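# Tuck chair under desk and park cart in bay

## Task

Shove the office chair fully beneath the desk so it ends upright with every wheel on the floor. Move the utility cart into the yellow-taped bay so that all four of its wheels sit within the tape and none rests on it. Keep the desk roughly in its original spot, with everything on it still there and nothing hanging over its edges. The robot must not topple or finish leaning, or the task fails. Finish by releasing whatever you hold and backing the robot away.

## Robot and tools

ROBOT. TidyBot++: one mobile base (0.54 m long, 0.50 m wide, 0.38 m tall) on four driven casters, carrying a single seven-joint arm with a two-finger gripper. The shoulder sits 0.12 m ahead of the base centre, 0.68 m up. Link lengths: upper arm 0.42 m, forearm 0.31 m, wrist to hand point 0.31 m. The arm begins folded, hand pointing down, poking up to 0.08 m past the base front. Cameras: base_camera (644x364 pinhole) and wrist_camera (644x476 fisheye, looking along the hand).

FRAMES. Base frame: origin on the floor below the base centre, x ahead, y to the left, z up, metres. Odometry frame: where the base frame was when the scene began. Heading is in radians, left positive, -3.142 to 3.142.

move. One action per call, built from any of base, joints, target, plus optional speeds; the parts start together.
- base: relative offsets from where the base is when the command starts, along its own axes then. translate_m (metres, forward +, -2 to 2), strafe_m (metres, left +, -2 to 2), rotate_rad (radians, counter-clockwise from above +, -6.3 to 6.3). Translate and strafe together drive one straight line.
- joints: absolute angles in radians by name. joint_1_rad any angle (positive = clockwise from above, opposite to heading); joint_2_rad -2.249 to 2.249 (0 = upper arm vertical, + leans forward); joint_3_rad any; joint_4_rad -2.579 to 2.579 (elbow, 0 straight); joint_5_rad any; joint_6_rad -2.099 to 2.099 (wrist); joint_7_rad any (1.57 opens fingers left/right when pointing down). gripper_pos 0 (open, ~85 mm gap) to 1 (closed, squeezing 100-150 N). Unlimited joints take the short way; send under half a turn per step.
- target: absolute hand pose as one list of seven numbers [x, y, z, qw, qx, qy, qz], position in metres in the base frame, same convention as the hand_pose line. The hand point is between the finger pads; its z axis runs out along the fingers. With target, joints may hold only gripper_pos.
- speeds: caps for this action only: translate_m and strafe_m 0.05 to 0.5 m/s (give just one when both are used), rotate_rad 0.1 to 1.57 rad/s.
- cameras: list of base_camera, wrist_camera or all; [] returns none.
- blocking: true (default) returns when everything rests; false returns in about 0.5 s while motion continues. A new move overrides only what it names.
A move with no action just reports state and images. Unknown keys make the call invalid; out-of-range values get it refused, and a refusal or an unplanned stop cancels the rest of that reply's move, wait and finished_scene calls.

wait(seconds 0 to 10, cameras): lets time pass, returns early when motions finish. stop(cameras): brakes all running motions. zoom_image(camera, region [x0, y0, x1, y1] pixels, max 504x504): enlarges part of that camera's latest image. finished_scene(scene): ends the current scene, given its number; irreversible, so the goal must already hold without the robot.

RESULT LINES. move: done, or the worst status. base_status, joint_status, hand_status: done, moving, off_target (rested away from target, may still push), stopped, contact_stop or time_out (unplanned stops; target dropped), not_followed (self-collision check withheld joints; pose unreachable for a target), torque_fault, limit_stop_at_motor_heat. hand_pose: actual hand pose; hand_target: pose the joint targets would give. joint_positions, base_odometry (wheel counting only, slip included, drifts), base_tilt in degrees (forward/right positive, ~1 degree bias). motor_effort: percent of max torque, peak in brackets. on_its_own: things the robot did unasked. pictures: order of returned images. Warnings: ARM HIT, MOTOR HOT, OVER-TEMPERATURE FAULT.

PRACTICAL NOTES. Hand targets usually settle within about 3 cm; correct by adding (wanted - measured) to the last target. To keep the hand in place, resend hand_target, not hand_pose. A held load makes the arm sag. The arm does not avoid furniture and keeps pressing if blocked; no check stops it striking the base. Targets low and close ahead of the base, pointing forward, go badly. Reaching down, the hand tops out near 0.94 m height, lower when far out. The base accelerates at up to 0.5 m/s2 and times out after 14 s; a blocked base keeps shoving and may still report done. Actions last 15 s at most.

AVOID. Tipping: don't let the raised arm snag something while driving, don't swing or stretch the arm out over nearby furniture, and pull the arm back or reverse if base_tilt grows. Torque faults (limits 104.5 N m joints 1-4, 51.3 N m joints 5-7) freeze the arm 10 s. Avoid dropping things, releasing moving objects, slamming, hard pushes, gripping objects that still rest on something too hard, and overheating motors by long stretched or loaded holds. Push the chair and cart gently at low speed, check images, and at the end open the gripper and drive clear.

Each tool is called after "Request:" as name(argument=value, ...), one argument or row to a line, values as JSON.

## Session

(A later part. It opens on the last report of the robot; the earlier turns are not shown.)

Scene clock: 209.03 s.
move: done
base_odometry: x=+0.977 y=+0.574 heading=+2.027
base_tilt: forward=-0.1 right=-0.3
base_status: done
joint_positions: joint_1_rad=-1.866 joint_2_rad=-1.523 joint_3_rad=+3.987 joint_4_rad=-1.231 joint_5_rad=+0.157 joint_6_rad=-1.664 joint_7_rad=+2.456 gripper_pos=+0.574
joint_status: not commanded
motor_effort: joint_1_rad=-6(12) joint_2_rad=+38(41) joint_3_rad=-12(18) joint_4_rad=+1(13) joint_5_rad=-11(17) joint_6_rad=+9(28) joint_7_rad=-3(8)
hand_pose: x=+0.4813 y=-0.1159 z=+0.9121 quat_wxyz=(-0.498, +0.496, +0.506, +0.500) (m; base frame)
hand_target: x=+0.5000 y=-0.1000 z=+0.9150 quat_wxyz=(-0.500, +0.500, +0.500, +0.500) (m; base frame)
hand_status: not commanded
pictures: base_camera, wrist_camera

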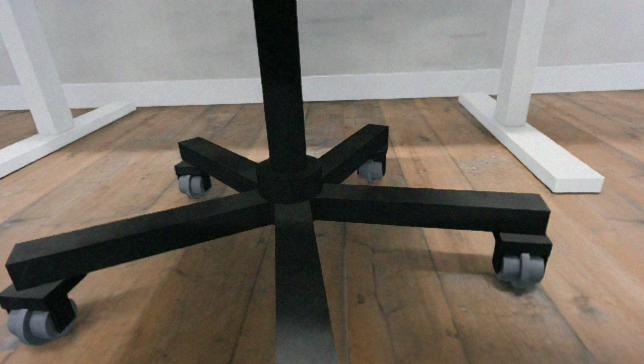

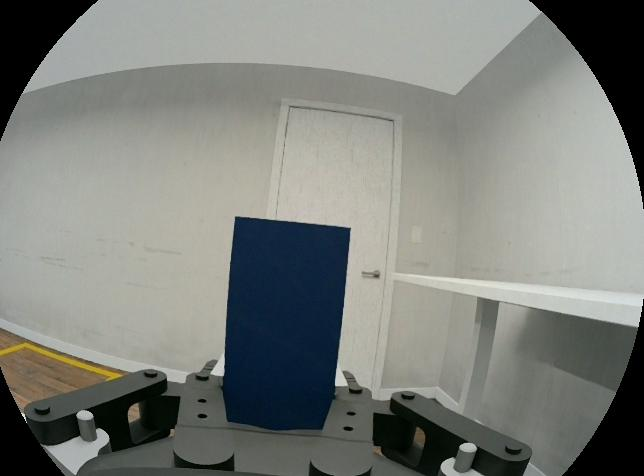

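Request:
move(
  base={"translate_m":0.07},
  speeds={"translate_m":0.1},
  cameras=[],
)

Request:
move(
  joints={"gripper_pos":0},
)

Request:
move(
  base={"strafe_m":-0.13},
  speeds={"strafe_m":0.15},
)

Scene clock: 217.80 s.
move: done
base_odometry: x=+0.946 y=+0.637 heading=+2.026
base_tilt: forward=-0.1 right=-0.3
base_status: done
joint_positions: joint_1_rad=-1.862 joint_2_rad=-1.527 joint_3_rad=+3.981 joint_4_rad=-1.229 joint_5_rad=+0.170 joint_6_rad=-1.653 joint_7_rad=+2.455 gripper_pos=+0.574
joint_status: not commanded
motor_effort: joint_1_rad=-6(12) joint_2_rad=+39(41) joint_3_rad=-14(14) joint_4_rad=+0(4) joint_5_rad=-11(12) joint_6_rad=+8(22) joint_7_rad=-2(3)
hand_pose: x=+0.4855 y=-0.1193 z=+0.9123 quat_wxyz=(-0.493, +0.499, +0.500, +0.507) (m; base frame)
hand_target: x=+0.5000 y=-0.1000 z=+0.9150 quat_wxyz=(-0.500, +0.500, +0.500, +0.500) (m; base frame)
hand_status: not commanded
pictures: none
No camera images: "cameras" was empty.

Scene clock: 218.77 s.
move: done
base_odometry: x=+0.947 y=+0.637 heading=+2.026
base_tilt: forward=-0.1 right=-0.3
base_status: not commanded
joint_positions: joint_1_rad=-1.897 joint_2_rad=-1.527 joint_3_rad=+3.981 joint_4_rad=-1.230 joint_5_rad=+0.170 joint_6_rad=-1.647 joint_7_rad=+2.455 gripper_pos=+0.000
joint_status: all done
motor_effort: joint_1_rad=+0(6) joint_2_rad=+37(39) joint_3_rad=-13(14) joint_4_rad=+2(3) joint_5_rad=-7(12) joint_6_rad=+5(9) joint_7_rad=+0(2)
hand_pose: x=+0.4908 y=-0.1062 z=+0.9135 quat_wxyz=(-0.502, +0.491, +0.507, +0.501) (m; base frame)
hand_target: x=+0.5000 y=-0.1000 z=+0.9150 quat_wxyz=(-0.500, +0.500, +0.500, +0.500) (m; base frame)
hand_status: not commanded
pictures: base_camera, wrist_camera

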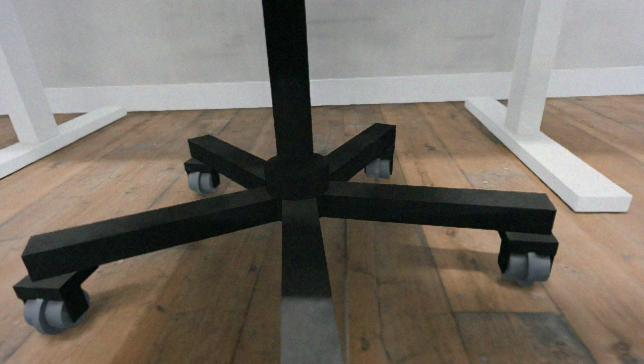

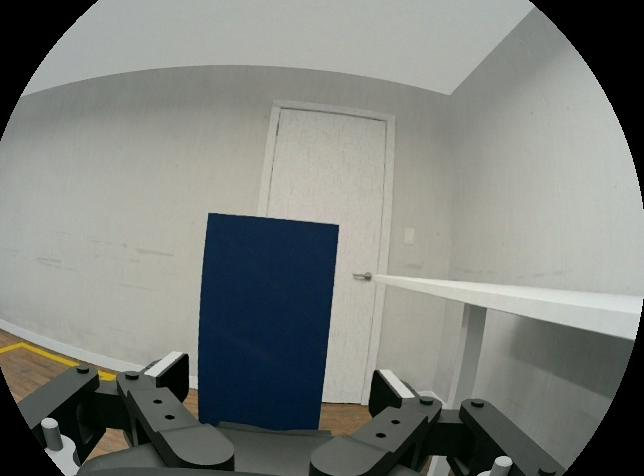

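Scene clock: 220.27 s.
move: done
base_odometry: x=+1.063 y=+0.695 heading=+2.027
base_tilt: forward=-0.1 right=-0.3
base_status: done
joint_positions: joint_1_rad=-1.898 joint_2_rad=-1.527 joint_3_rad=+3.981 joint_4_rad=-1.231 joint_5_rad=+0.170 joint_6_rad=-1.647 joint_7_rad=+2.455 gripper_pos=+0.000
joint_status: not commanded
motor_effort: joint_1_rad=+0(3) joint_2_rad=+37(39) joint_3_rad=-13(14) joint_4_rad=+2(4) joint_5_rad=-7(7) joint_6_rad=+6(6) joint_7_rad=+0(1)
hand_pose: x=+0.4907 y=-0.1055 z=+0.9134 quat_wxyz=(-0.502, +0.490, +0.508, +0.500) (m; base frame)
hand_target: x=+0.5000 y=-0.1000 z=+0.9150 quat_wxyz=(-0.500, +0.500, +0.500, +0.500) (m; base frame)
hand_status: not commanded
pictures: base_camera, wrist_camera

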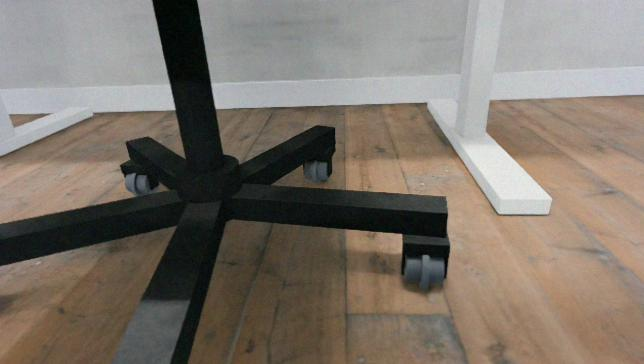

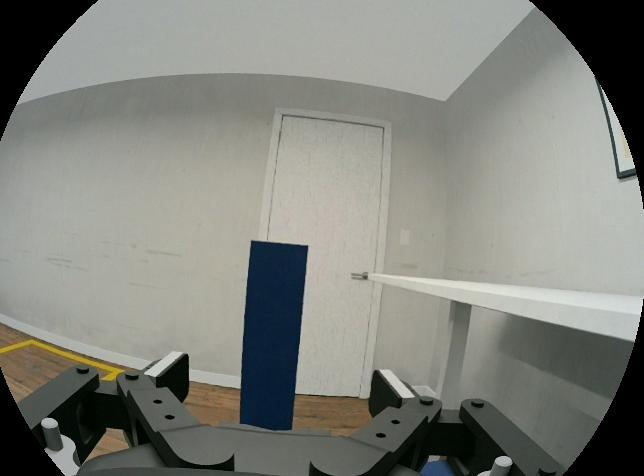

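Request:
move(
  base={"translate_m":-0.17},
  joints={"gripper_pos":1},
  cameras=[],
)

Request:
move(
  base={"strafe_m":0.33},
)

Request:
move(
  base={"translate_m":0.16},
  speeds={"translate_m":0.1},
)

Scene clock: 225.70 s.
move: done
base_odometry: x=+1.138 y=+0.542 heading=+2.027
base_tilt: forward=-0.1 right=-0.3
base_status: done
joint_positions: joint_1_rad=-1.896 joint_2_rad=-1.527 joint_3_rad=+3.982 joint_4_rad=-1.231 joint_5_rad=+0.170 joint_6_rad=-1.647 joint_7_rad=+2.455 gripper_pos=+0.999
joint_status: all done
motor_effort: joint_1_rad=+0(3) joint_2_rad=+37(38) joint_3_rad=-13(14) joint_4_rad=+2(3) joint_5_rad=-6(8) joint_6_rad=+5(6) joint_7_rad=+0(1)
hand_pose: x=+0.4904 y=-0.1062 z=+0.9134 quat_wxyz=(-0.501, +0.491, +0.507, +0.500) (m; base frame)
hand_target: x=+0.5000 y=-0.1000 z=+0.9150 quat_wxyz=(-0.500, +0.500, +0.500, +0.500) (m; base frame)
hand_status: not commanded
pictures: none
No camera images: "cameras" was empty.

Scene clock: 227.60 s.
move: done
base_odometry: x=+0.842 y=+0.397 heading=+2.027
base_tilt: forward=-0.1 right=-0.3
base_status: done
joint_positions: joint_1_rad=-1.903 joint_2_rad=-1.527 joint_3_rad=+3.982 joint_4_rad=-1.234 joint_5_rad=+0.170 joint_6_rad=-1.647 joint_7_rad=+2.455 gripper_pos=+0.999
joint_status: not commanded
motor_effort: joint_1_rad=+0(3) joint_2_rad=+36(39) joint_3_rad=-13(14) joint_4_rad=+2(3) joint_5_rad=-7(7) joint_6_rad=+5(6) joint_7_rad=+0(1)
hand_pose: x=+0.4902 y=-0.1026 z=+0.9129 quat_wxyz=(-0.503, +0.489, +0.510, +0.498) (m; base frame)
hand_target: x=+0.5000 y=-0.1000 z=+0.9150 quat_wxyz=(-0.500, +0.500, +0.500, +0.500) (m; base frame)
hand_status: not commanded
pictures: base_camera, wrist_camera

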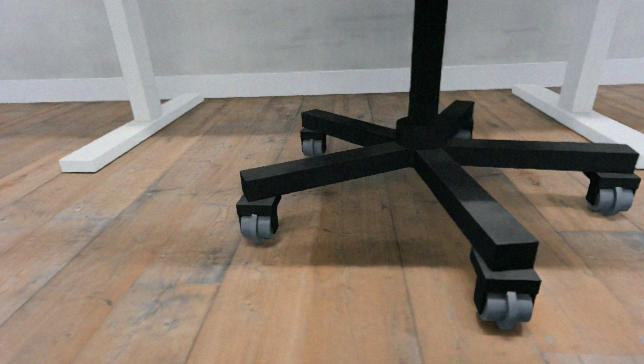

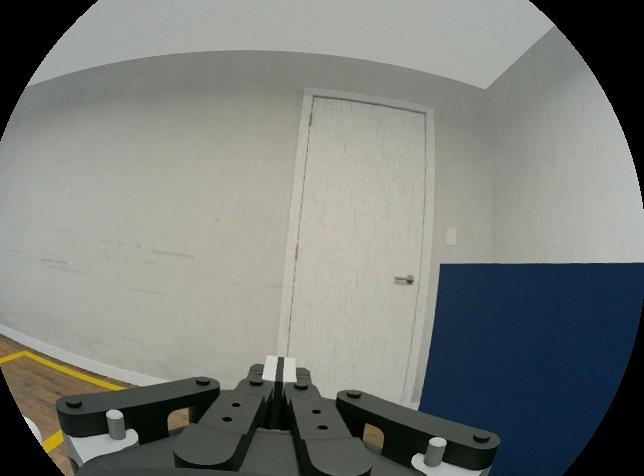

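Scene clock: 229.77 s.
move: done
base_odometry: x=+0.771 y=+0.540 heading=+2.027
base_tilt: forward=-0.1 right=-0.3
base_status: done
joint_positions: joint_1_rad=-1.897 joint_2_rad=-1.527 joint_3_rad=+3.981 joint_4_rad=-1.241 joint_5_rad=+0.161 joint_6_rad=-1.646 joint_7_rad=+2.455 gripper_pos=+0.999
joint_status: not commanded
motor_effort: joint_1_rad=+0(7) joint_2_rad=+37(38) joint_3_rad=-13(14) joint_4_rad=+2(7) joint_5_rad=-7(7) joint_6_rad=+6(15) joint_7_rad=+0(1)
hand_pose: x=+0.4862 y=-0.1027 z=+0.9143 quat_wxyz=(-0.504, +0.486, +0.511, +0.498) (m; base frame)
hand_target: x=+0.5000 y=-0.1000 z=+0.9150 quat_wxyz=(-0.500, +0.500, +0.500, +0.500) (m; base frame)
hand_status: not commanded
pictures: base_camera, wrist_camera

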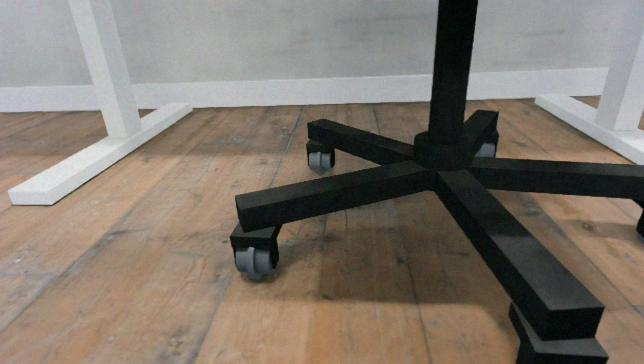

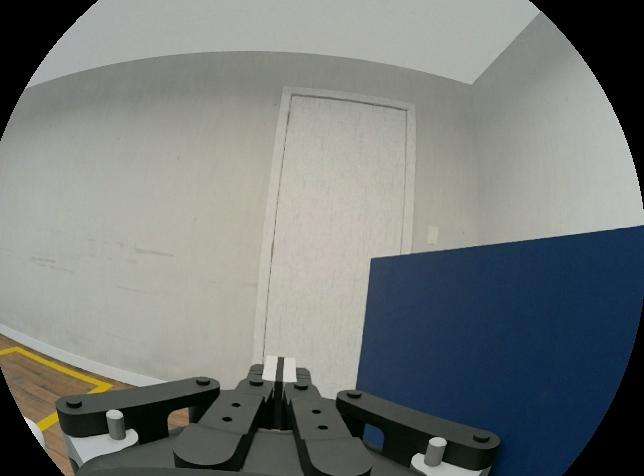

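Request:
move(
  base={"translate_m":0.12},
  speeds={"translate_m":0.08},
)

Scene clock: 234.33 s.
move: done
base_odometry: x=+0.718 y=+0.648 heading=+2.028
base_tilt: forward=-0.1 right=-0.3
base_status: done
joint_positions: joint_1_rad=-1.895 joint_2_rad=-1.527 joint_3_rad=+3.979 joint_4_rad=-1.243 joint_5_rad=+0.156 joint_6_rad=-1.647 joint_7_rad=+2.455 gripper_pos=+0.999
joint_status: not commanded
motor_effort: joint_1_rad=+0(7) joint_2_rad=+37(39) joint_3_rad=-12(14) joint_4_rad=+3(8) joint_5_rad=-6(7) joint_6_rad=+6(15) joint_7_rad=+0(1)
hand_pose: x=+0.4839 y=-0.1030 z=+0.9156 quat_wxyz=(-0.505, +0.484, +0.512, +0.498) (m; base frame)
hand_target: x=+0.5000 y=-0.1000 z=+0.9150 quat_wxyz=(-0.500, +0.500, +0.500, +0.500) (m; base frame)
hand_status: not commanded
pictures: base_camera, wrist_camera

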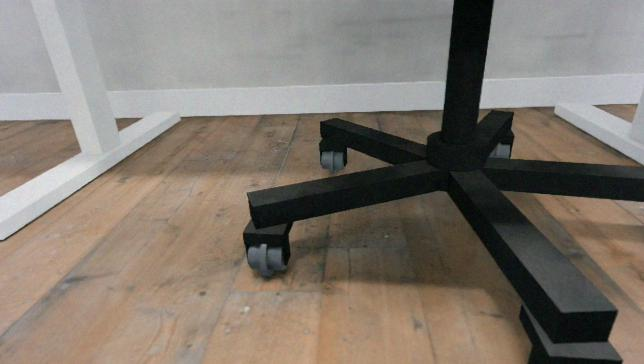

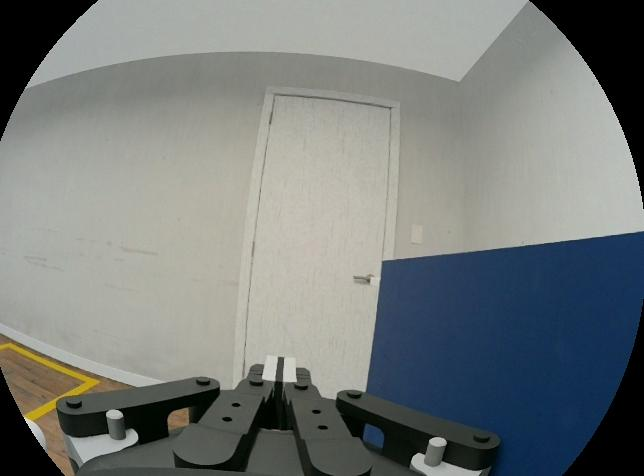

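Request:
move(
  base={"translate_m":0.05},
  speeds={"translate_m":0.06},
)

Request:
zoom_image(
  camera="wrist_camera",
  region=[300, 200, 460, 340],
)

Scene clock: 239.27 s.
move: done
base_odometry: x=+0.696 y=+0.693 heading=+2.028
base_tilt: forward=-0.1 right=-0.3
base_status: done
joint_positions: joint_1_rad=-1.893 joint_2_rad=-1.527 joint_3_rad=+3.977 joint_4_rad=-1.245 joint_5_rad=+0.153 joint_6_rad=-1.647 joint_7_rad=+2.455 gripper_pos=+0.999
joint_status: not commanded
motor_effort: joint_1_rad=-1(6) joint_2_rad=+37(38) joint_3_rad=-12(14) joint_4_rad=+4(7) joint_5_rad=-5(7) joint_6_rad=+7(15) joint_7_rad=+0(1)
hand_pose: x=+0.4822 y=-0.1031 z=+0.9165 quat_wxyz=(-0.505, +0.483, +0.513, +0.499) (m; base frame)
hand_target: x=+0.5000 y=-0.1000 z=+0.9150 quat_wxyz=(-0.500, +0.500, +0.500, +0.500) (m; base frame)
hand_status: not commanded
pictures: base_camera, wrist_camera

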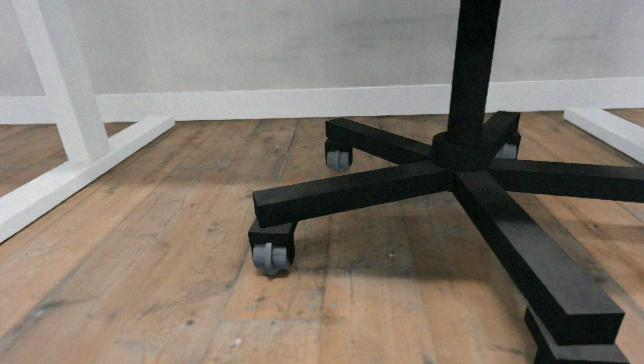

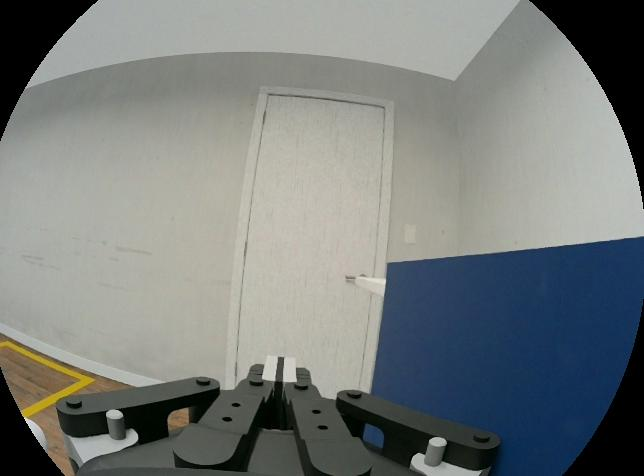

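Scaled by 3.150.

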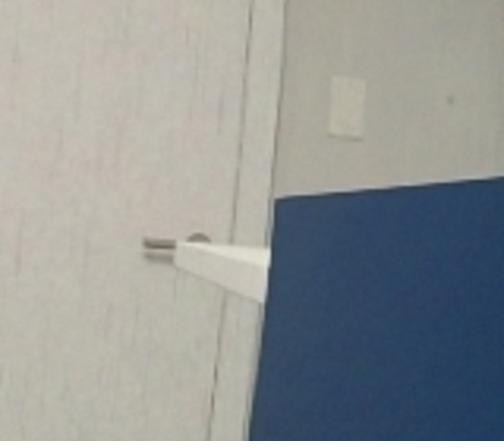

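Request:
move(
  base={"translate_m":0.05},
  speeds={"translate_m":0.06},
)

Scene clock: 243.10 s.
move: done
base_odometry: x=+0.674 y=+0.737 heading=+2.028
base_tilt: forward=-0.1 right=-0.3
base_status: done
joint_positions: joint_1_rad=-1.860 joint_2_rad=-1.527 joint_3_rad=+3.966 joint_4_rad=-1.256 joint_5_rad=+0.147 joint_6_rad=-1.660 joint_7_rad=+2.455 gripper_pos=+0.999
joint_status: not commanded
motor_effort: joint_1_rad=-9(11) joint_2_rad=+37(38) joint_3_rad=-7(12) joint_4_rad=+7(10) joint_5_rad=-1(6) joint_6_rad=+16(22) joint_7_rad=+1(2)
hand_pose: x=+0.4691 y=-0.1126 z=+0.9168 quat_wxyz=(-0.497, +0.485, +0.515, +0.503) (m; base frame)
hand_target: x=+0.5000 y=-0.1000 z=+0.9150 quat_wxyz=(-0.500, +0.500, +0.500, +0.500) (m; base frame)
hand_status: not commanded
pictures: base_camera, wrist_camera

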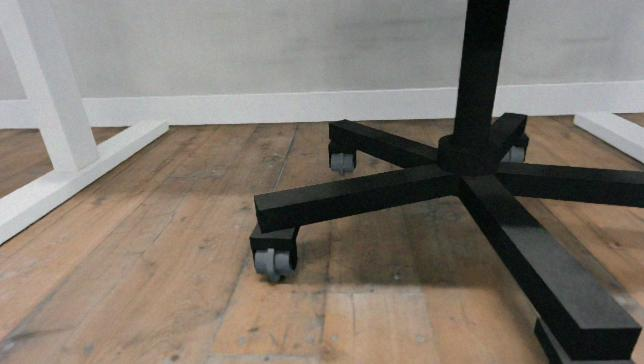

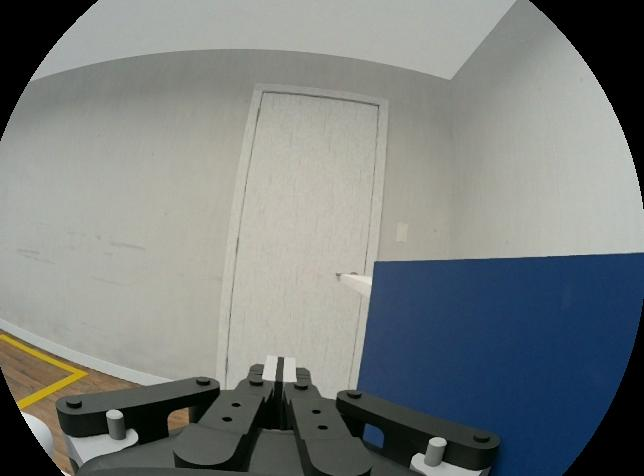

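Request:
move(
  base={"translate_m":-0.4},
  cameras=[],
)

Request:
move(
  target=[0.528, 0.016, 1.0, 0.0, 0.9, 0, 0.435],
)

Request:
move(
  base={"rotate_rad":-2.9},
)

Scene clock: 250.53 s.
move: done
base_odometry: x=+0.851 y=+0.378 heading=+2.028
base_tilt: forward=-0.1 right=-0.3
base_status: done
joint_positions: joint_1_rad=-1.897 joint_2_rad=-1.526 joint_3_rad=+3.983 joint_4_rad=-1.236 joint_5_rad=+0.157 joint_6_rad=-1.623 joint_7_rad=+2.455 gripper_pos=+0.999
joint_status: not commanded
motor_effort: joint_1_rad=+0(8) joint_2_rad=+37(40) joint_3_rad=-13(15) joint_4_rad=+2(6) joint_5_rad=-7(8) joint_6_rad=+5(15) joint_7_rad=+0(1)
hand_pose: x=+0.4926 y=-0.1041 z=+0.9204 quat_wxyz=(-0.505, +0.487, +0.501, +0.507) (m; base frame)
hand_target: x=+0.5000 y=-0.1000 z=+0.9150 quat_wxyz=(-0.500, +0.500, +0.500, +0.500) (m; base frame)
hand_status: not commanded
pictures: none
No camera images: "cameras" was empty.

Scene clock: 253.57 s.
move: off_target
base_odometry: x=+0.850 y=+0.378 heading=+2.028
base_tilt: forward=-0.2 right=-0.3
base_status: not commanded
joint_positions: joint_1_rad=-0.014 joint_2_rad=-0.323 joint_3_rad=+3.115 joint_4_rad=-1.504 joint_5_rad=+0.082 joint_6_rad=-1.075 joint_7_rad=+1.591 gripper_pos=+0.999
joint_status: not commanded
motor_effort: joint_1_rad=+0(3) joint_2_rad=-8(39) joint_3_rad=+1(15) joint_4_rad=+21(22) joint_5_rad=+0(7) joint_6_rad=+7(8) joint_7_rad=+0(1)
hand_pose: x=+0.5170 y=-0.0027 z=+1.0045 quat_wxyz=(+0.041, +0.902, +0.031, +0.429) (m; base frame)
hand_target: x=+0.5280 y=+0.0160 z=+1.0000 quat_wxyz=(+0.000, +0.900, +0.000, +0.435) (m; base frame)
hand_status: off_target (0.022 m and 5.9 deg from the pose sent, 0.148 m and 97.5 deg at the start)
pictures: base_camera, wrist_camera

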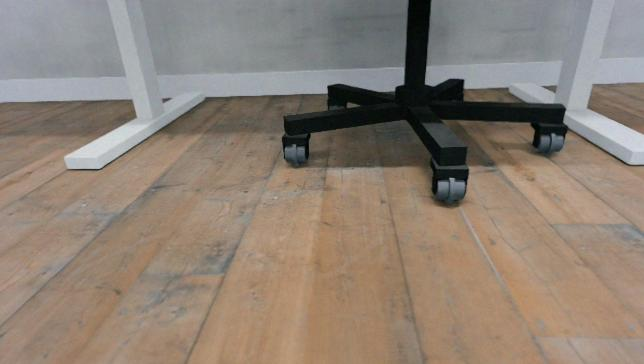

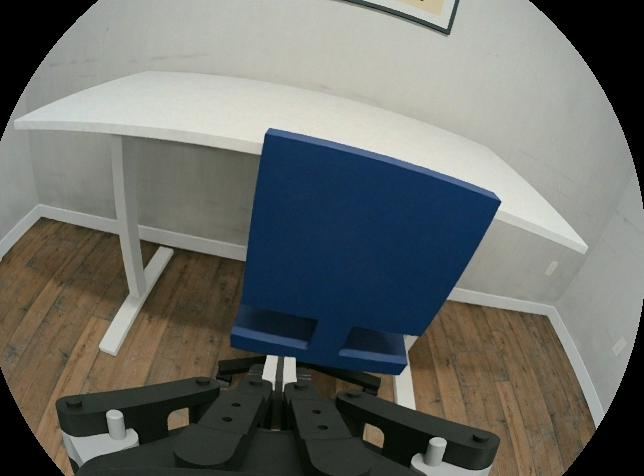

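Scene clock: 256.70 s.
move: done
base_odometry: x=+0.850 y=+0.378 heading=-0.871
base_tilt: forward=-0.1 right=-0.3
base_status: done
joint_positions: joint_1_rad=-0.008 joint_2_rad=-0.318 joint_3_rad=+3.107 joint_4_rad=-1.504 joint_5_rad=+0.076 joint_6_rad=-1.070 joint_7_rad=+1.589 gripper_pos=+0.999
joint_status: not commanded
motor_effort: joint_1_rad=+0(1) joint_2_rad=-9(12) joint_3_rad=+1(2) joint_4_rad=+21(22) joint_5_rad=+1(1) joint_6_rad=+7(7) joint_7_rad=+0(1)
hand_pose: x=+0.5197 y=+0.0004 z=+1.0034 quat_wxyz=(+0.038, +0.902, +0.031, +0.429) (m; base frame)
hand_target: x=+0.5280 y=+0.0160 z=+1.0000 quat_wxyz=(+0.000, +0.900, +0.000, +0.435) (m; base frame)
hand_status: not commanded
pictures: base_camera, wrist_camera

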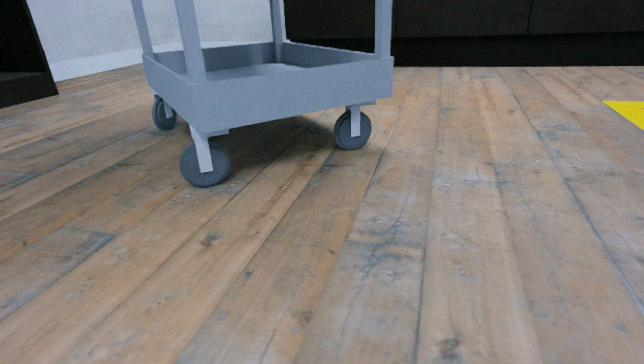

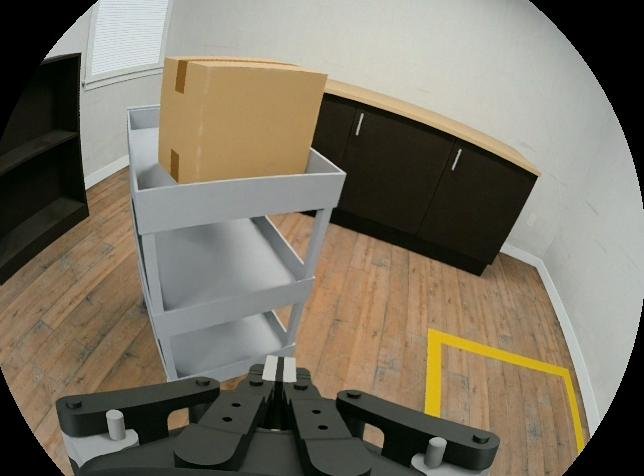

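Request:
move(
  base={"translate_m":0.1,"strafe_m":-0.57,"rotate_rad":0.56},
  joints={"gripper_pos":0},
  cameras=[],
)

Request:
move(
  target=[0.55, 0, 0.75, 0, 0.707, 0, 0.707],
)

Scene clock: 297.43 s.
move: done
base_odometry: x=+0.479 y=-0.065 heading=-0.311
base_tilt: forward=-0.2 right=-0.3
base_status: done
joint_positions: joint_1_rad=-0.006 joint_2_rad=-0.318 joint_3_rad=+3.104 joint_4_rad=-1.504 joint_5_rad=+0.074 joint_6_rad=-1.069 joint_7_rad=+1.589 gripper_pos=+0.000
joint_status: all done
motor_effort: joint_1_rad=+0(1) joint_2_rad=-7(10) joint_3_rad=+1(3) joint_4_rad=+21(21) joint_5_rad=+0(1) joint_6_rad=+7(7) joint_7_rad=+0(1)
hand_pose: x=+0.5197 y=+0.0018 z=+1.0033 quat_wxyz=(+0.037, +0.902, +0.031, +0.429) (m; base frame)
hand_target: x=+0.5280 y=+0.0160 z=+1.0000 quat_wxyz=(+0.000, +0.900, +0.000, +0.435) (m; base frame)
hand_status: not commanded
pictures: none
No camera images: "cameras" was empty.

Scene clock: 300.93 s.
move: off_target
base_odometry: x=+0.479 y=-0.065 heading=-0.311
base_tilt: forward=-0.2 right=-0.3
base_status: not commanded
joint_positions: joint_1_rad=-0.006 joint_2_rad=+0.459 joint_3_rad=+3.129 joint_4_rad=-2.576 joint_5_rad=+0.067 joint_6_rad=+1.764 joint_7_rad=+1.589 gripper_pos=+0.000
joint_status: not commanded
motor_effort: joint_1_rad=+0(0) joint_2_rad=-24(26) joint_3_rad=+0(1) joint_4_rad=+8(23) joint_5_rad=-1(1) joint_6_rad=+8(9) joint_7_rad=+0(1)
hand_pose: x=+0.6350 y=+0.0296 z=+0.8384 quat_wxyz=(-0.026, +0.593, +0.031, +0.804) (m; base frame)
hand_target: x=+0.6322 y=-0.0007 z=+0.8376 quat_wxyz=(+0.001, +0.589, +0.002, +0.808) (m; base frame)
hand_status: off_target (0.126 m and 17.8 deg from the pose sent, 0.255 m and 39.5 deg at the start; a joint's target at an end of its range on 84 of 84 steps)
pictures: base_camera, wrist_camera

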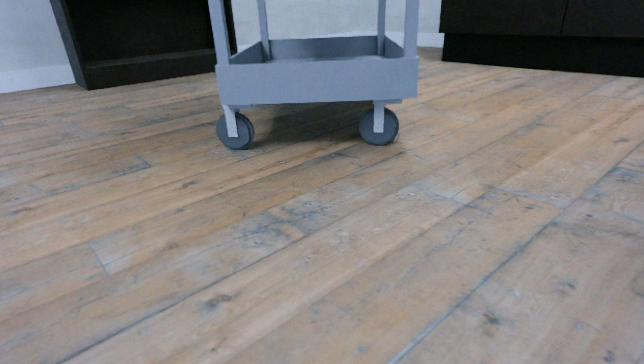

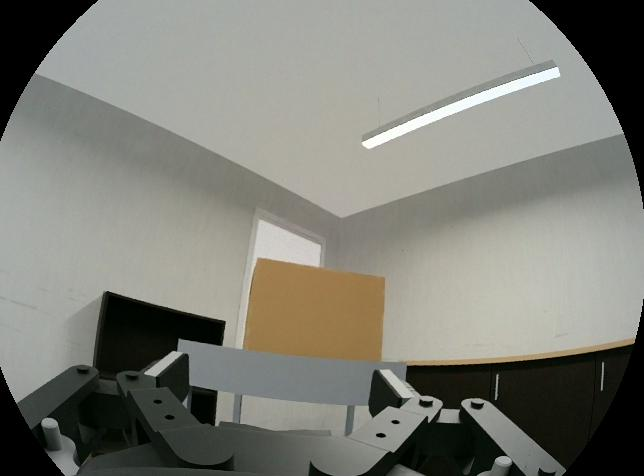

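Request:
move(
  joints={"joint_1_rad":0,"joint_2_rad":0.593,"joint_3_rad":3.14,"joint_4_rad":-2.43,"joint_5_rad":0,"joint_6_rad":1.45,"joint_7_rad":1.571},
)

Scene clock: 308.77 s.
move: done
base_odometry: x=+0.479 y=-0.065 heading=-0.311
base_tilt: forward=-0.1 right=-0.3
base_status: not commanded
joint_positions: joint_1_rad=-0.006 joint_2_rad=+0.587 joint_3_rad=+3.129 joint_4_rad=-2.438 joint_5_rad=+0.053 joint_6_rad=+1.506 joint_7_rad=+1.589 gripper_pos=+0.000
joint_status: all done
motor_effort: joint_1_rad=+0(1) joint_2_rad=-28(31) joint_3_rad=-1(2) joint_4_rad=+8(10) joint_5_rad=+0(1) joint_6_rad=+8(10) joint_7_rad=+0(2)
hand_pose: x=+0.6985 y=+0.0267 z=+0.7360 quat_wxyz=(-0.019, +0.688, +0.029, +0.725) (m; base frame)
hand_target: x=+0.7026 y=+0.0021 z=+0.7179 quat_wxyz=(-0.001, +0.708, +0.000, +0.706) (m; base frame)
hand_status: not commanded
pictures: base_camera, wrist_camera

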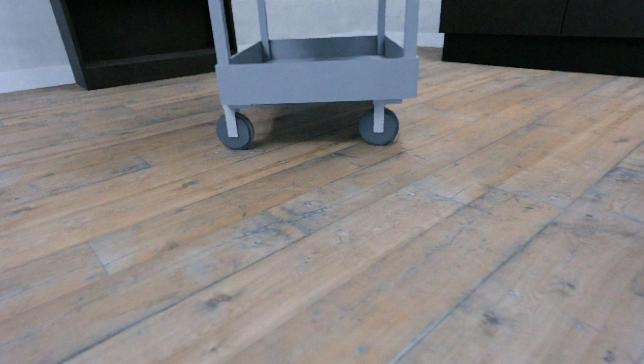

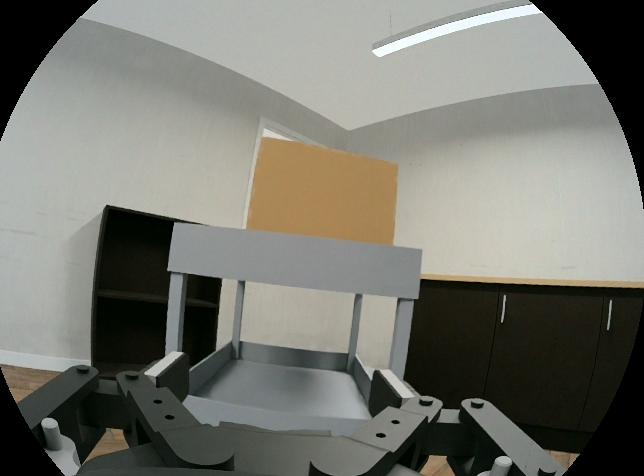

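Request:
move(
  joints={"joint_1_rad":0,"joint_2_rad":0.79,"joint_3_rad":3.15,"joint_4_rad":-2.43,"joint_5_rad":-0.055,"joint_6_rad":1.6,"joint_7_rad":1.571},
  base={"strafe_m":-0.13},
)

Scene clock: 318.70 s.
move: done
base_odometry: x=+0.439 y=-0.189 heading=-0.311
base_tilt: forward=-0.1 right=-0.3
base_status: done
joint_positions: joint_1_rad=+0.003 joint_2_rad=+0.784 joint_3_rad=+3.138 joint_4_rad=-2.438 joint_5_rad=-0.007 joint_6_rad=+1.561 joint_7_rad=+1.589 gripper_pos=+0.000
joint_status: all done
motor_effort: joint_1_rad=+0(4) joint_2_rad=-31(34) joint_3_rad=-1(2) joint_4_rad=+5(9) joint_5_rad=+0(1) joint_6_rad=+9(10) joint_7_rad=+0(2)
hand_pose: x=+0.7009 y=-0.0012 z=+0.6386 quat_wxyz=(+0.008, +0.738, +0.003, +0.675) (m; base frame)
hand_target: x=+0.7037 y=-0.0194 z=+0.6493 quat_wxyz=(+0.025, +0.724, -0.018, +0.689) (m; base frame)
hand_status: not commanded
pictures: base_camera, wrist_camera

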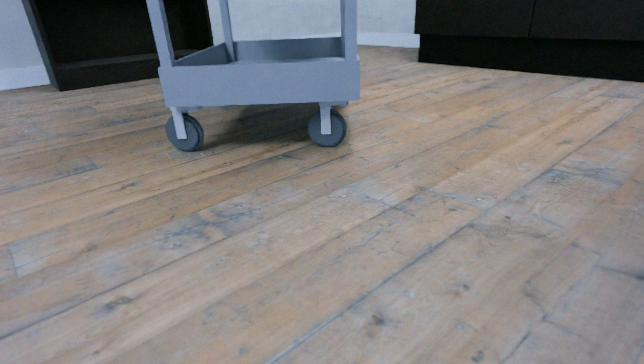

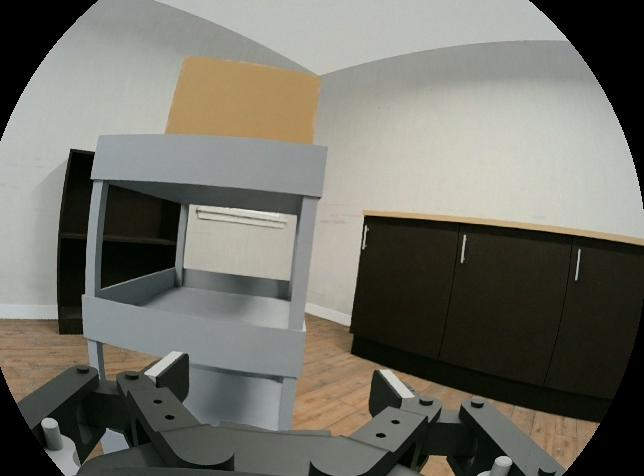

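Request:
move(
  base={"translate_m":0.28},
)

Scene clock: 326.80 s.
move: done
base_odometry: x=+0.705 y=-0.275 heading=-0.312
base_tilt: forward=-0.1 right=-0.3
base_status: done
joint_positions: joint_1_rad=+0.003 joint_2_rad=+0.784 joint_3_rad=+3.138 joint_4_rad=-2.430 joint_5_rad=-0.007 joint_6_rad=+1.564 joint_7_rad=+1.589 gripper_pos=+0.000
joint_status: not commanded
motor_effort: joint_1_rad=+0(0) joint_2_rad=-31(33) joint_3_rad=+0(1) joint_4_rad=+5(7) joint_5_rad=+0(1) joint_6_rad=+9(9) joint_7_rad=-1(1)
hand_pose: x=+0.7035 y=-0.0012 z=+0.6411 quat_wxyz=(+0.008, +0.735, +0.003, +0.678) (m; base frame)
hand_target: x=+0.7037 y=-0.0194 z=+0.6493 quat_wxyz=(+0.025, +0.724, -0.018, +0.689) (m; base frame)
hand_status: not commanded
pictures: base_camera, wrist_camera

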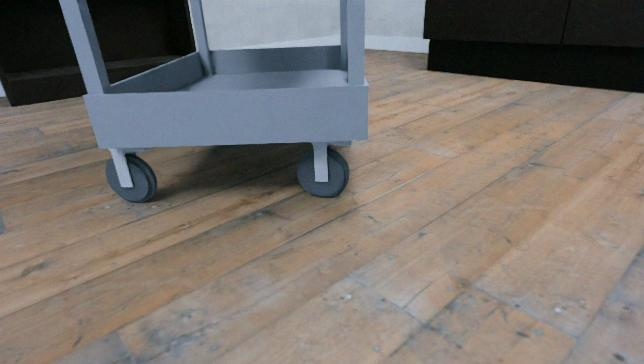

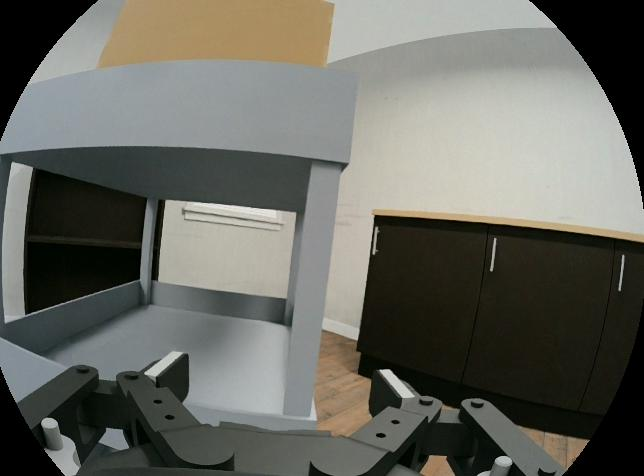

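Request:
move(
  base={"translate_m":0.135,"strafe_m":-0.012},
  speeds={"translate_m":0.15},
)

Scene clock: 332.27 s.
move: done
base_odometry: x=+0.830 y=-0.328 heading=-0.311
base_tilt: forward=-0.1 right=-0.3
base_status: done
joint_positions: joint_1_rad=+0.003 joint_2_rad=+0.784 joint_3_rad=+3.138 joint_4_rad=-2.430 joint_5_rad=-0.007 joint_6_rad=+1.564 joint_7_rad=+1.589 gripper_pos=+0.000
joint_status: not commanded
motor_effort: joint_1_rad=+0(2) joint_2_rad=-31(33) joint_3_rad=-1(1) joint_4_rad=+5(7) joint_5_rad=+0(1) joint_6_rad=+9(9) joint_7_rad=-1(1)
hand_pose: x=+0.7037 y=-0.0013 z=+0.6414 quat_wxyz=(+0.008, +0.735, +0.003, +0.678) (m; base frame)
hand_target: x=+0.7037 y=-0.0194 z=+0.6493 quat_wxyz=(+0.025, +0.724, -0.018, +0.689) (m; base frame)
hand_status: not commanded
pictures: base_camera, wrist_camera

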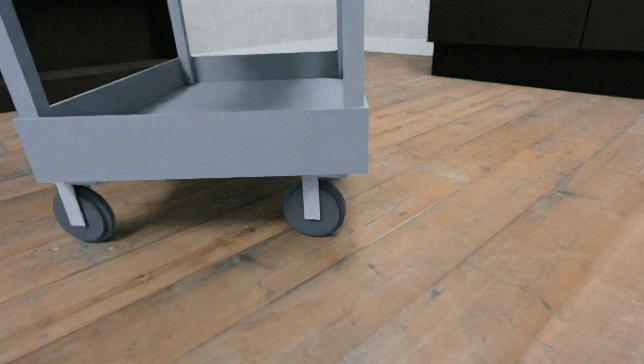

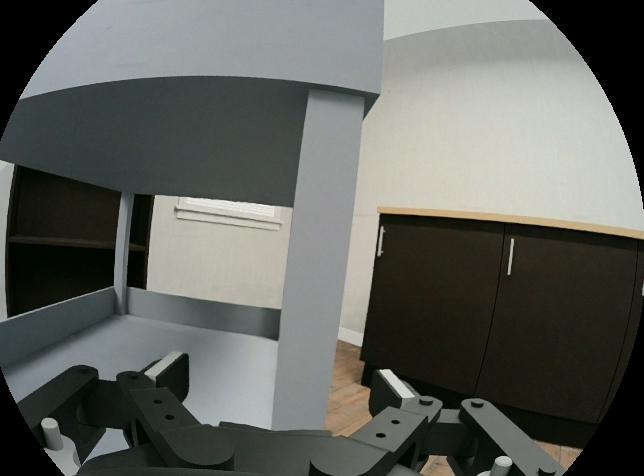

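Request:
move(
  base={"translate_m":0.045,"strafe_m":-0.01},
  speeds={"translate_m":0.1},
  cameras=[],
)

Request:
move(
  joints={"gripper_pos":0.85},
)

Scene clock: 337.00 s.
move: done
base_odometry: x=+0.870 y=-0.351 heading=-0.311
base_tilt: forward=-0.1 right=-0.3
base_status: done
joint_positions: joint_1_rad=+0.003 joint_2_rad=+0.785 joint_3_rad=+3.138 joint_4_rad=-2.429 joint_5_rad=-0.007 joint_6_rad=+1.564 joint_7_rad=+1.589 gripper_pos=+0.000
joint_status: not commanded
motor_effort: joint_1_rad=+0(2) joint_2_rad=-31(33) joint_3_rad=-1(1) joint_4_rad=+6(7) joint_5_rad=+0(1) joint_6_rad=+9(9) joint_7_rad=+0(1)
hand_pose: x=+0.7038 y=-0.0013 z=+0.6414 quat_wxyz=(+0.008, +0.735, +0.003, +0.679) (m; base frame)
hand_target: x=+0.7037 y=-0.0194 z=+0.6493 quat_wxyz=(+0.025, +0.724, -0.018, +0.689) (m; base frame)
hand_status: not commanded
pictures: none
No camera images: "cameras" was empty.

Scene clock: 338.03 s.
move: off_target
base_odometry: x=+0.870 y=-0.351 heading=-0.311
base_tilt: forward=-0.1 right=-0.3
base_status: not commanded
joint_positions: joint_1_rad=+0.003 joint_2_rad=+0.785 joint_3_rad=+3.138 joint_4_rad=-2.434 joint_5_rad=-0.013 joint_6_rad=+1.568 joint_7_rad=+1.573 gripper_pos=+0.731
joint_status: gripper_pos off_target (ended at +0.731, target +0.850)
motor_effort: joint_1_rad=+1(3) joint_2_rad=-31(31) joint_3_rad=+1(5) joint_4_rad=+8(9) joint_5_rad=-2(4) joint_6_rad=+8(9) joint_7_rad=+2(7)
hand_pose: x=+0.7025 y=-0.0029 z=+0.6414 quat_wxyz=(+0.005, +0.735, -0.005, +0.678) (m; base frame)
hand_target: x=+0.7037 y=-0.0194 z=+0.6493 quat_wxyz=(+0.025, +0.724, -0.018, +0.689) (m; base frame)
hand_status: not commanded
pictures: base_camera, wrist_camera

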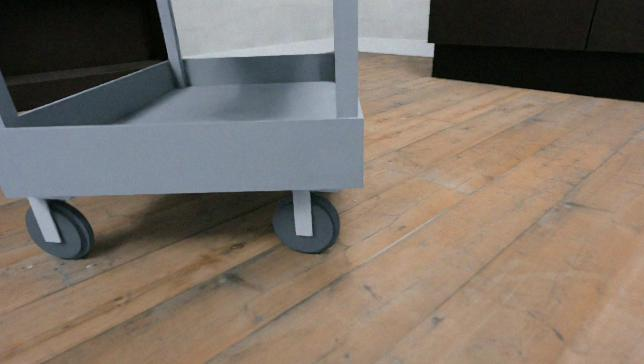

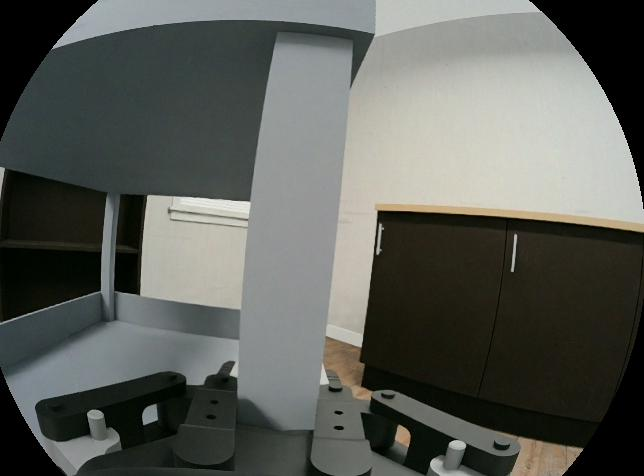

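Request:
move(
  base={"translate_m":-0.5,"strafe_m":0.3},
  speeds={"translate_m":0.12},
)

Scene clock: 354.30 s.
move: done
base_odometry: x=+0.486 y=+0.088 heading=-0.311
base_tilt: forward=-0.2 right=-0.3
base_status: done
joint_positions: joint_1_rad=+0.088 joint_2_rad=+0.789 joint_3_rad=+3.188 joint_4_rad=-2.446 joint_5_rad=-0.164 joint_6_rad=+1.579 joint_7_rad=+1.554 gripper_pos=+0.733
joint_status: not commanded
motor_effort: joint_1_rad=-13(25) joint_2_rad=-27(37) joint_3_rad=-3(12) joint_4_rad=+8(11) joint_5_rad=+9(23) joint_6_rad=+8(14) joint_7_rad=+14(15)
hand_pose: x=+0.6844 y=-0.1196 z=+0.6407 quat_wxyz=(+0.108, +0.728, -0.094, +0.670) (m; base frame)
hand_target: x=+0.7037 y=-0.0194 z=+0.6493 quat_wxyz=(+0.025, +0.724, -0.018, +0.689) (m; base frame)
hand_status: not commanded
pictures: base_camera, wrist_camera

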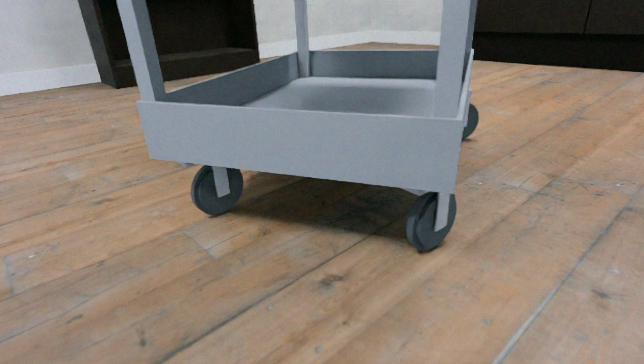

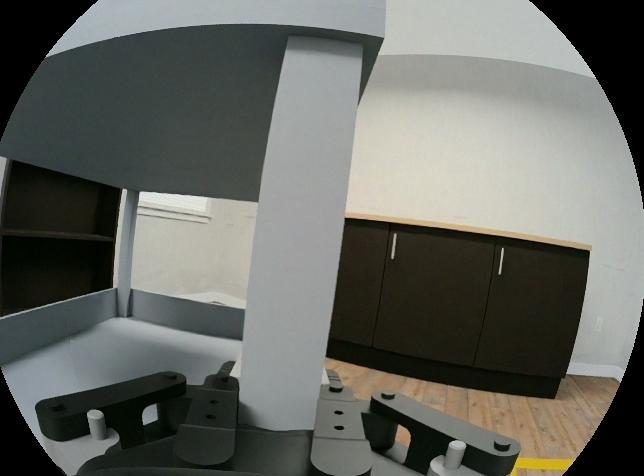

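Request:
move(
  base={"rotate_rad":-0.95},
  speeds={"rotate_rad":0.18},
)

Scene clock: 362.27 s.
move: done
base_odometry: x=+0.486 y=+0.088 heading=-1.261
base_tilt: forward=-0.1 right=-0.3
base_status: done
joint_positions: joint_1_rad=+0.021 joint_2_rad=+0.809 joint_3_rad=+3.148 joint_4_rad=-2.406 joint_5_rad=-0.047 joint_6_rad=+1.588 joint_7_rad=+1.560 gripper_pos=+0.743
joint_status: not commanded
motor_effort: joint_1_rad=-4(21) joint_2_rad=-32(38) joint_3_rad=-2(11) joint_4_rad=+1(12) joint_5_rad=+3(24) joint_6_rad=+10(15) joint_7_rad=+3(14)
hand_pose: x=+0.7104 y=-0.0285 z=+0.6412 quat_wxyz=(+0.024, +0.726, -0.027, +0.687) (m; base frame)
hand_target: x=+0.7037 y=-0.0194 z=+0.6493 quat_wxyz=(+0.025, +0.724, -0.018, +0.689) (m; base frame)
hand_status: not commanded
pictures: base_camera, wrist_camera

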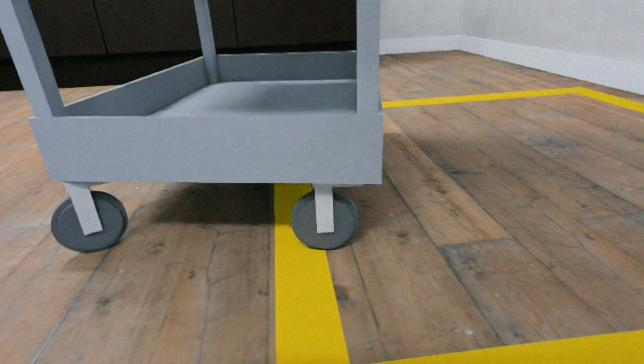

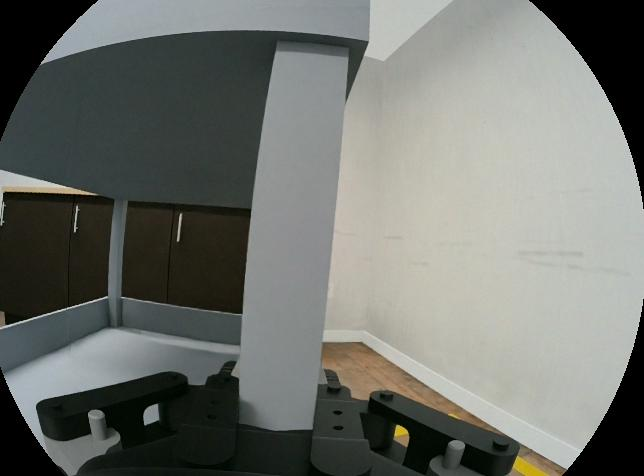

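Request:
move(
  base={"strafe_m":-0.53,"translate_m":0.06},
  speeds={"strafe_m":0.1},
)

Scene clock: 374.87 s.
move: done
base_odometry: x=-0.001 y=-0.131 heading=-1.262
base_tilt: forward=-0.1 right=-0.3
base_status: done
joint_positions: joint_1_rad=-0.001 joint_2_rad=+0.795 joint_3_rad=+3.139 joint_4_rad=-2.439 joint_5_rad=-0.047 joint_6_rad=+1.588 joint_7_rad=+1.560 gripper_pos=+0.743
joint_status: not commanded
motor_effort: joint_1_rad=-1(8) joint_2_rad=-29(34) joint_3_rad=+0(7) joint_4_rad=+7(10) joint_5_rad=-1(10) joint_6_rad=+7(12) joint_7_rad=+3(4)
hand_pose: x=+0.7007 y=-0.0111 z=+0.6405 quat_wxyz=(+0.012, +0.733, -0.019, +0.680) (m; base frame)
hand_target: x=+0.7037 y=-0.0194 z=+0.6493 quat_wxyz=(+0.025, +0.724, -0.018, +0.689) (m; base frame)
hand_status: not commanded
pictures: base_camera, wrist_camera

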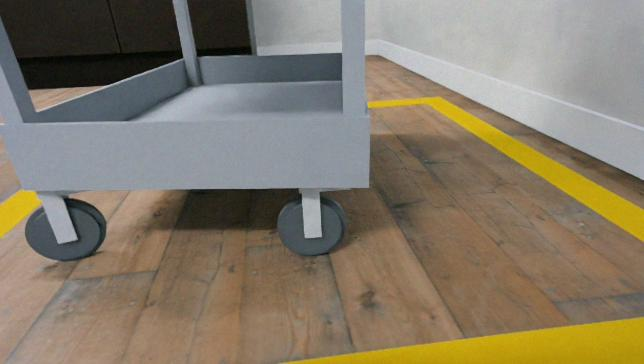

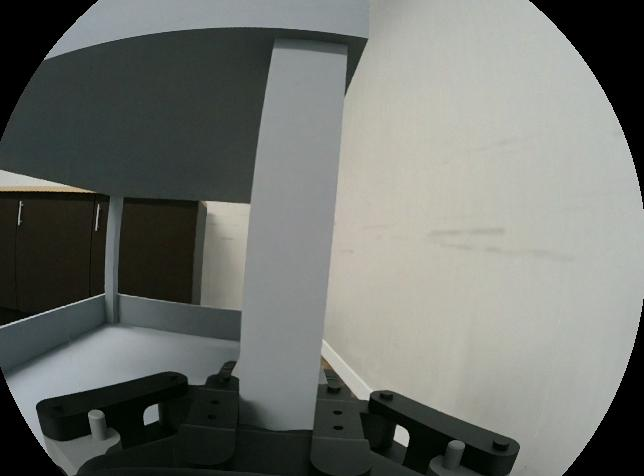

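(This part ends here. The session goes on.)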